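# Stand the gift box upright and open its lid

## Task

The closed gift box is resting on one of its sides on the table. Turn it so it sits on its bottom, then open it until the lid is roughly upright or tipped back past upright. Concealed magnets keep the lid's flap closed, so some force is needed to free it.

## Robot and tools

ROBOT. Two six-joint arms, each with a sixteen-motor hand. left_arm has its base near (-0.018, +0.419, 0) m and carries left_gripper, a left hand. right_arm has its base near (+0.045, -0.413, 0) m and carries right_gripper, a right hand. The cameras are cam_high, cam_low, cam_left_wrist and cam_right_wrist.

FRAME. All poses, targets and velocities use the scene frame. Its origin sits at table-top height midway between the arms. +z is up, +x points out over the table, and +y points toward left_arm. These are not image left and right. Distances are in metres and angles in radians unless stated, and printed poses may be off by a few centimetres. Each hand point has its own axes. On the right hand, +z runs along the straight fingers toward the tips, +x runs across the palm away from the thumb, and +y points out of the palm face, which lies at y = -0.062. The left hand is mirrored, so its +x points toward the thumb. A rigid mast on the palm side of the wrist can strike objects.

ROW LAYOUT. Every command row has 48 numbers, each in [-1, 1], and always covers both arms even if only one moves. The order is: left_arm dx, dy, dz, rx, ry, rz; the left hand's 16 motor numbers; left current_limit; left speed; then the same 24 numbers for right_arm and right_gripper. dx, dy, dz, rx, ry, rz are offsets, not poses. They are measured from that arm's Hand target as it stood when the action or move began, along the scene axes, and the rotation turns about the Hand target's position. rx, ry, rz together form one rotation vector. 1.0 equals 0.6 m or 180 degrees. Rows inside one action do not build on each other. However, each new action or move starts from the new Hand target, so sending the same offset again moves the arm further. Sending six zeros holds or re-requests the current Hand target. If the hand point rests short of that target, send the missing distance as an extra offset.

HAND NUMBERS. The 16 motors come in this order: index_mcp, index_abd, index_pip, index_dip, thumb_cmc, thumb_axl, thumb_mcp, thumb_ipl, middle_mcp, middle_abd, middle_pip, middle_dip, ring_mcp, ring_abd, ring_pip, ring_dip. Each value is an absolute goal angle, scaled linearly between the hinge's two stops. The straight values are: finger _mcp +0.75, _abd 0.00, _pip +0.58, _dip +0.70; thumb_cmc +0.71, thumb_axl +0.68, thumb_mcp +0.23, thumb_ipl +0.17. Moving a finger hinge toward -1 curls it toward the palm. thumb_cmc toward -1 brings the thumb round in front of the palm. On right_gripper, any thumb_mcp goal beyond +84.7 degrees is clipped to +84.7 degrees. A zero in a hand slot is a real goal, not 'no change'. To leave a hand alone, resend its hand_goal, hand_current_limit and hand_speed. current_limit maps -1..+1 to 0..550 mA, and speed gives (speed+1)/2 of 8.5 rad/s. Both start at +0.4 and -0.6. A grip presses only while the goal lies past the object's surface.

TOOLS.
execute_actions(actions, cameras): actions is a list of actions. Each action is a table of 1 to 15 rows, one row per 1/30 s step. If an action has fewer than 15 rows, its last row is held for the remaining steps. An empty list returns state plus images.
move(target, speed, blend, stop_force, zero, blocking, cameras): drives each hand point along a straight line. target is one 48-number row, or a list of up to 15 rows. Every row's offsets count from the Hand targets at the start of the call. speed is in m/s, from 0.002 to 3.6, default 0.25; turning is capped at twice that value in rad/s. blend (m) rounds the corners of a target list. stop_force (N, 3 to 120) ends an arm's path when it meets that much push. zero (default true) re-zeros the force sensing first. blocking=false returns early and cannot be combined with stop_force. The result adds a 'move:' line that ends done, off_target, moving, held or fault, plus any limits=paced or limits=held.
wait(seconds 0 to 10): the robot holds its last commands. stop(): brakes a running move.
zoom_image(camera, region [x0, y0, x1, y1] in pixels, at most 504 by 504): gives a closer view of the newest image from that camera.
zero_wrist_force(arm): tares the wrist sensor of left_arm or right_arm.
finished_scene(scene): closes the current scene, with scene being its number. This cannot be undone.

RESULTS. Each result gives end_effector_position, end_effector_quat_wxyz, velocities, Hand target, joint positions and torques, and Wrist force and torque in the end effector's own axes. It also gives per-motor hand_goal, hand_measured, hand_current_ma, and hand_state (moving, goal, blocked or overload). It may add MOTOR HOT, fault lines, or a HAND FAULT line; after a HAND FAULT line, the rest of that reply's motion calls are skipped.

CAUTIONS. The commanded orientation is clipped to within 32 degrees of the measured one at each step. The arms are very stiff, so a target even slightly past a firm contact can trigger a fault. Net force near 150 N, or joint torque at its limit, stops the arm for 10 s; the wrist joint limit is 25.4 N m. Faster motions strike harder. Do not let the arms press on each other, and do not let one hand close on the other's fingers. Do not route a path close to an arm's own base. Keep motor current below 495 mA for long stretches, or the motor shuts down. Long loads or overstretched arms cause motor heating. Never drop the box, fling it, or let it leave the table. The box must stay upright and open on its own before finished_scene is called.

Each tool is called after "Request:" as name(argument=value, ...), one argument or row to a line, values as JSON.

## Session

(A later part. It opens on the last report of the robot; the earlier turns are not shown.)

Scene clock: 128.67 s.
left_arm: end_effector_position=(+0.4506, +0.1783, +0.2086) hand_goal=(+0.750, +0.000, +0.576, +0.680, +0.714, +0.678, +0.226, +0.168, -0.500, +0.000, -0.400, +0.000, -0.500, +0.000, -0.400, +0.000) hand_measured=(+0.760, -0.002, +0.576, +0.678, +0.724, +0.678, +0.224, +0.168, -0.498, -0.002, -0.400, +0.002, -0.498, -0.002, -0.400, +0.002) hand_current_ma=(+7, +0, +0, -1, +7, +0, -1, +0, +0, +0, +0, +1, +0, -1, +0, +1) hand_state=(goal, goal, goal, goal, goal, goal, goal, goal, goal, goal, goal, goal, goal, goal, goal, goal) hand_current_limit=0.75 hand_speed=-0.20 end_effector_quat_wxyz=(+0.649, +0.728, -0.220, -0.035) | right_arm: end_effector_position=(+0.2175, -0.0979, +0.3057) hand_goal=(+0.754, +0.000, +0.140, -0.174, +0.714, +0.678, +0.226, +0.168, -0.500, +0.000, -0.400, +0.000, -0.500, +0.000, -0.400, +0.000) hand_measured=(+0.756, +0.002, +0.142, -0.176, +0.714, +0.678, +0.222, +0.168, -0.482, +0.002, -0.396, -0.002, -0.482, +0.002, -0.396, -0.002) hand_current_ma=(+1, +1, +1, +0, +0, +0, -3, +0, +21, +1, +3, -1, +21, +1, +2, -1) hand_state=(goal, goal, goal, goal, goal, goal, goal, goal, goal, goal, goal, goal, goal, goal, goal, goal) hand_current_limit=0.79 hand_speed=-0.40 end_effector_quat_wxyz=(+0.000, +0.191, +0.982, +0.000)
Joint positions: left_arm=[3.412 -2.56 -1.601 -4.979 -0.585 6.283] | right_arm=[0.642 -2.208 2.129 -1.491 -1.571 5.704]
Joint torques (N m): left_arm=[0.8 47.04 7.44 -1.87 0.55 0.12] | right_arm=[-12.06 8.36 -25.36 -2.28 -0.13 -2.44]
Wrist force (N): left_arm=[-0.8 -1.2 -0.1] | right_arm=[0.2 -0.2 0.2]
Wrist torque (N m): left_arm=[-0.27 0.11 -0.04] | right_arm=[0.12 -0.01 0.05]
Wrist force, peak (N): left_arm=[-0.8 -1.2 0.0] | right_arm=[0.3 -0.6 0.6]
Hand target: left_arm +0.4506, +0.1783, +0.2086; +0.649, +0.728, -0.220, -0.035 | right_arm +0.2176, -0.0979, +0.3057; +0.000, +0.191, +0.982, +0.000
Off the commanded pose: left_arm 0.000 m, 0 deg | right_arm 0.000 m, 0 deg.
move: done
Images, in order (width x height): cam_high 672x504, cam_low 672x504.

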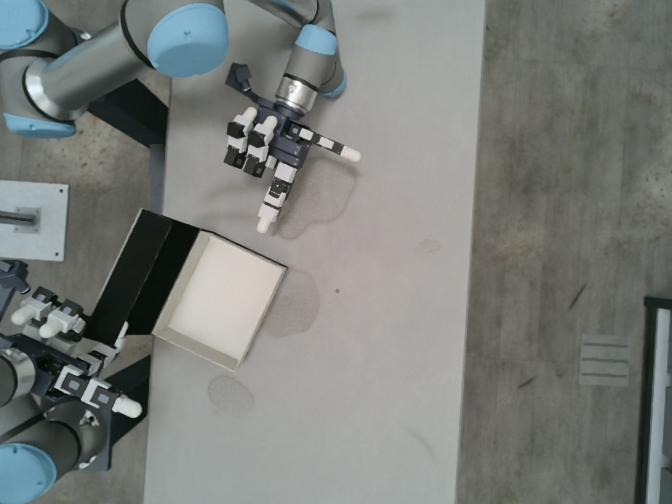

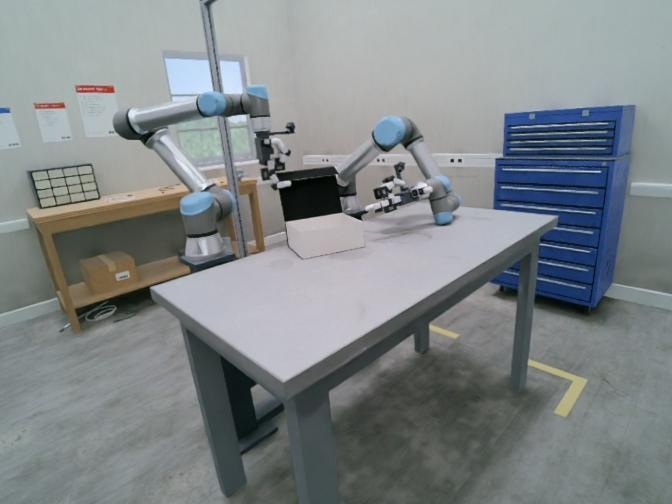

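Request:
move(
  target=[
    [0,0,0,0,0,0,0.75,0,0.576,0.68,0.714,0.678,0.226,0.168,-0.5,0,-0.4,0,-0.5,0,-0.4,0,0.75,-0.2,0.0155,-0.0062,0.002,0,0,0,0.753,0,0.14,-0.174,0.714,0.678,0.226,0.168,-0.5,0,-0.4,0,-0.5,0,-0.4,0,0.79,-0.4],
    [0,0,0,0,0,0,0.75,0,0.576,0.68,0.714,0.678,0.226,0.168,-0.5,0,-0.4,0,-0.5,0,-0.4,0,0.75,-0.2,0.2008,-0.0812,0.01,0,0,0,0.753,0,0.14,-0.174,0.714,0.678,0.226,0.168,-0.5,0,-0.4,0,-0.5,0,-0.4,0,0.79,-0.4],
    [0,0,0,0,0,0,0.75,0,0.576,0.68,0.714,0.678,0.226,0.168,-0.5,0,-0.4,0,-0.5,0,-0.4,0,0.75,-0.2,0.2,-0.25,0.01,0,0,0,0.753,0,0.14,-0.174,0.714,0.678,0.226,0.168,-0.5,0,-0.4,0,-0.5,0,-0.4,0,0.79,-0.4],
  ],
  speed=[0.04,0.12,0.2],
  blend=[0.004,0.02,0],
  cameras=["cam_high","cam_low"],
)

Request:
zoom_image(
  camera="cam_low",
  region=[260, 160, 400, 260],
)

Request:
zoom_image(
  camera="cam_high",
  region=[80, 190, 300, 390],
)

Scene clock: 131.67 s.
left_arm: end_effector_position=(+0.4506, +0.1783, +0.2086) hand_goal=(+0.750, +0.000, +0.576, +0.680, +0.714, +0.678, +0.226, +0.168, -0.500, +0.000, -0.400, +0.000, -0.500, +0.000, -0.400, +0.000) hand_measured=(+0.760, -0.002, +0.576, +0.678, +0.724, +0.678, +0.224, +0.168, -0.498, -0.002, -0.400, +0.002, -0.498, -0.002, -0.400, +0.002) hand_current_ma=(+7, +0, +0, -1, +7, +0, -1, +0, +0, +0, +0, +1, +0, -1, +0, +1) hand_state=(goal, goal, goal, goal, goal, goal, goal, goal, goal, goal, goal, goal, goal, goal, goal, goal) hand_current_limit=0.75 hand_speed=-0.20 end_effector_quat_wxyz=(+0.649, +0.728, -0.220, -0.035) | right_arm: end_effector_position=(+0.3376, -0.2478, +0.3117) hand_goal=(+0.754, +0.000, +0.140, -0.174, +0.714, +0.678, +0.226, +0.168, -0.500, +0.000, -0.400, +0.000, -0.500, +0.000, -0.400, +0.000) hand_measured=(+0.756, +0.002, +0.142, -0.176, +0.714, +0.678, +0.222, +0.168, -0.482, +0.002, -0.396, -0.002, -0.482, +0.002, -0.396, -0.002) hand_current_ma=(+1, +1, +1, +0, +0, +0, -3, +0, +21, +1, +2, -1, +21, +1, +2, -1) hand_state=(goal, goal, goal, goal, goal, goal, goal, goal, goal, goal, goal, goal, goal, goal, goal, goal) hand_current_limit=0.79 hand_speed=-0.40 end_effector_quat_wxyz=(+0.000, +0.191, +0.982, +0.000)
Joint positions: left_arm=[3.412 -2.56 -1.601 -4.979 -0.585 6.283] | right_arm=[-0.131 -2.254 2.128 -1.445 -1.571 4.932]
Joint torques (N m): left_arm=[0.71 46.89 7.7 -1.8 0.54 0.19] | right_arm=[-11.91 2.98 -31.91 -3.71 -3 -2.47]
Wrist force (N): left_arm=[-1.0 -1.0 0.0] | right_arm=[-0.1 -0.2 -0.1]
Wrist torque (N m): left_arm=[-0.24 0.15 -0.06] | right_arm=[0.11 0.02 -0.09]
Wrist force, peak (N): left_arm=[-1.3 -1.0 -0.1] | right_arm=[-0.6 -1.8 -0.2]
Hand target: left_arm +0.4506, +0.1783, +0.2086; +0.649, +0.728, -0.220, -0.035 | right_arm +0.3376, -0.2479, +0.3117; +0.000, +0.191, +0.982, +0.000
Off the commanded pose: left_arm 0.000 m, 0 deg | right_arm 0.000 m, 0 deg.
move: done
Images, in order (width x height): cam_high 672x504, cam_low 672x504.

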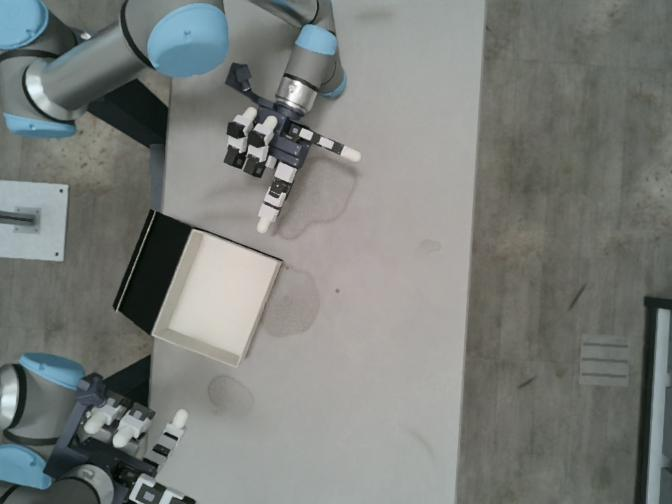

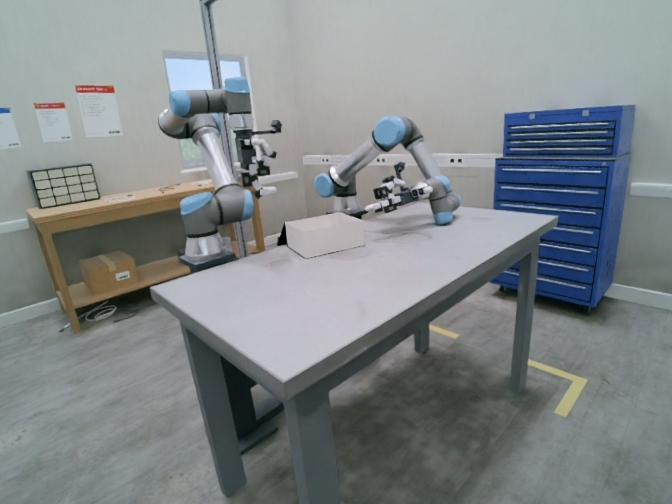

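Scaled by 3.600.

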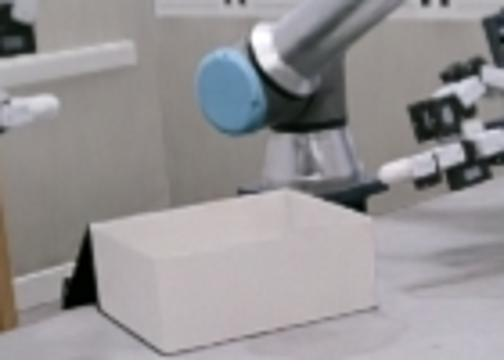

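Scaled by 2.291.

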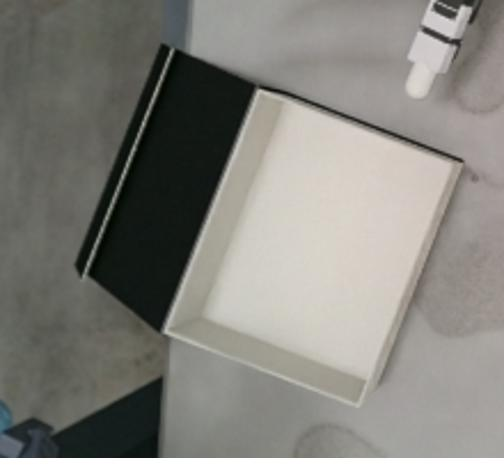

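Request:
zoom_image(
  camera="cam_low",
  region=[272, 205, 372, 265],
)

Scaled by 5.040.

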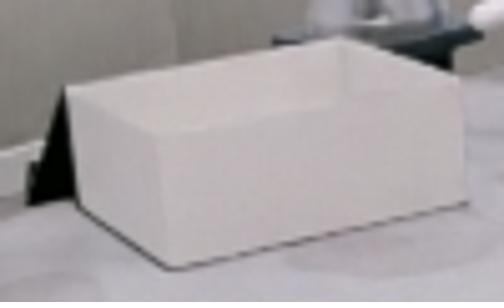

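Request:
finished_scene(
  scene=2,
)

The scene is finished: the task was done.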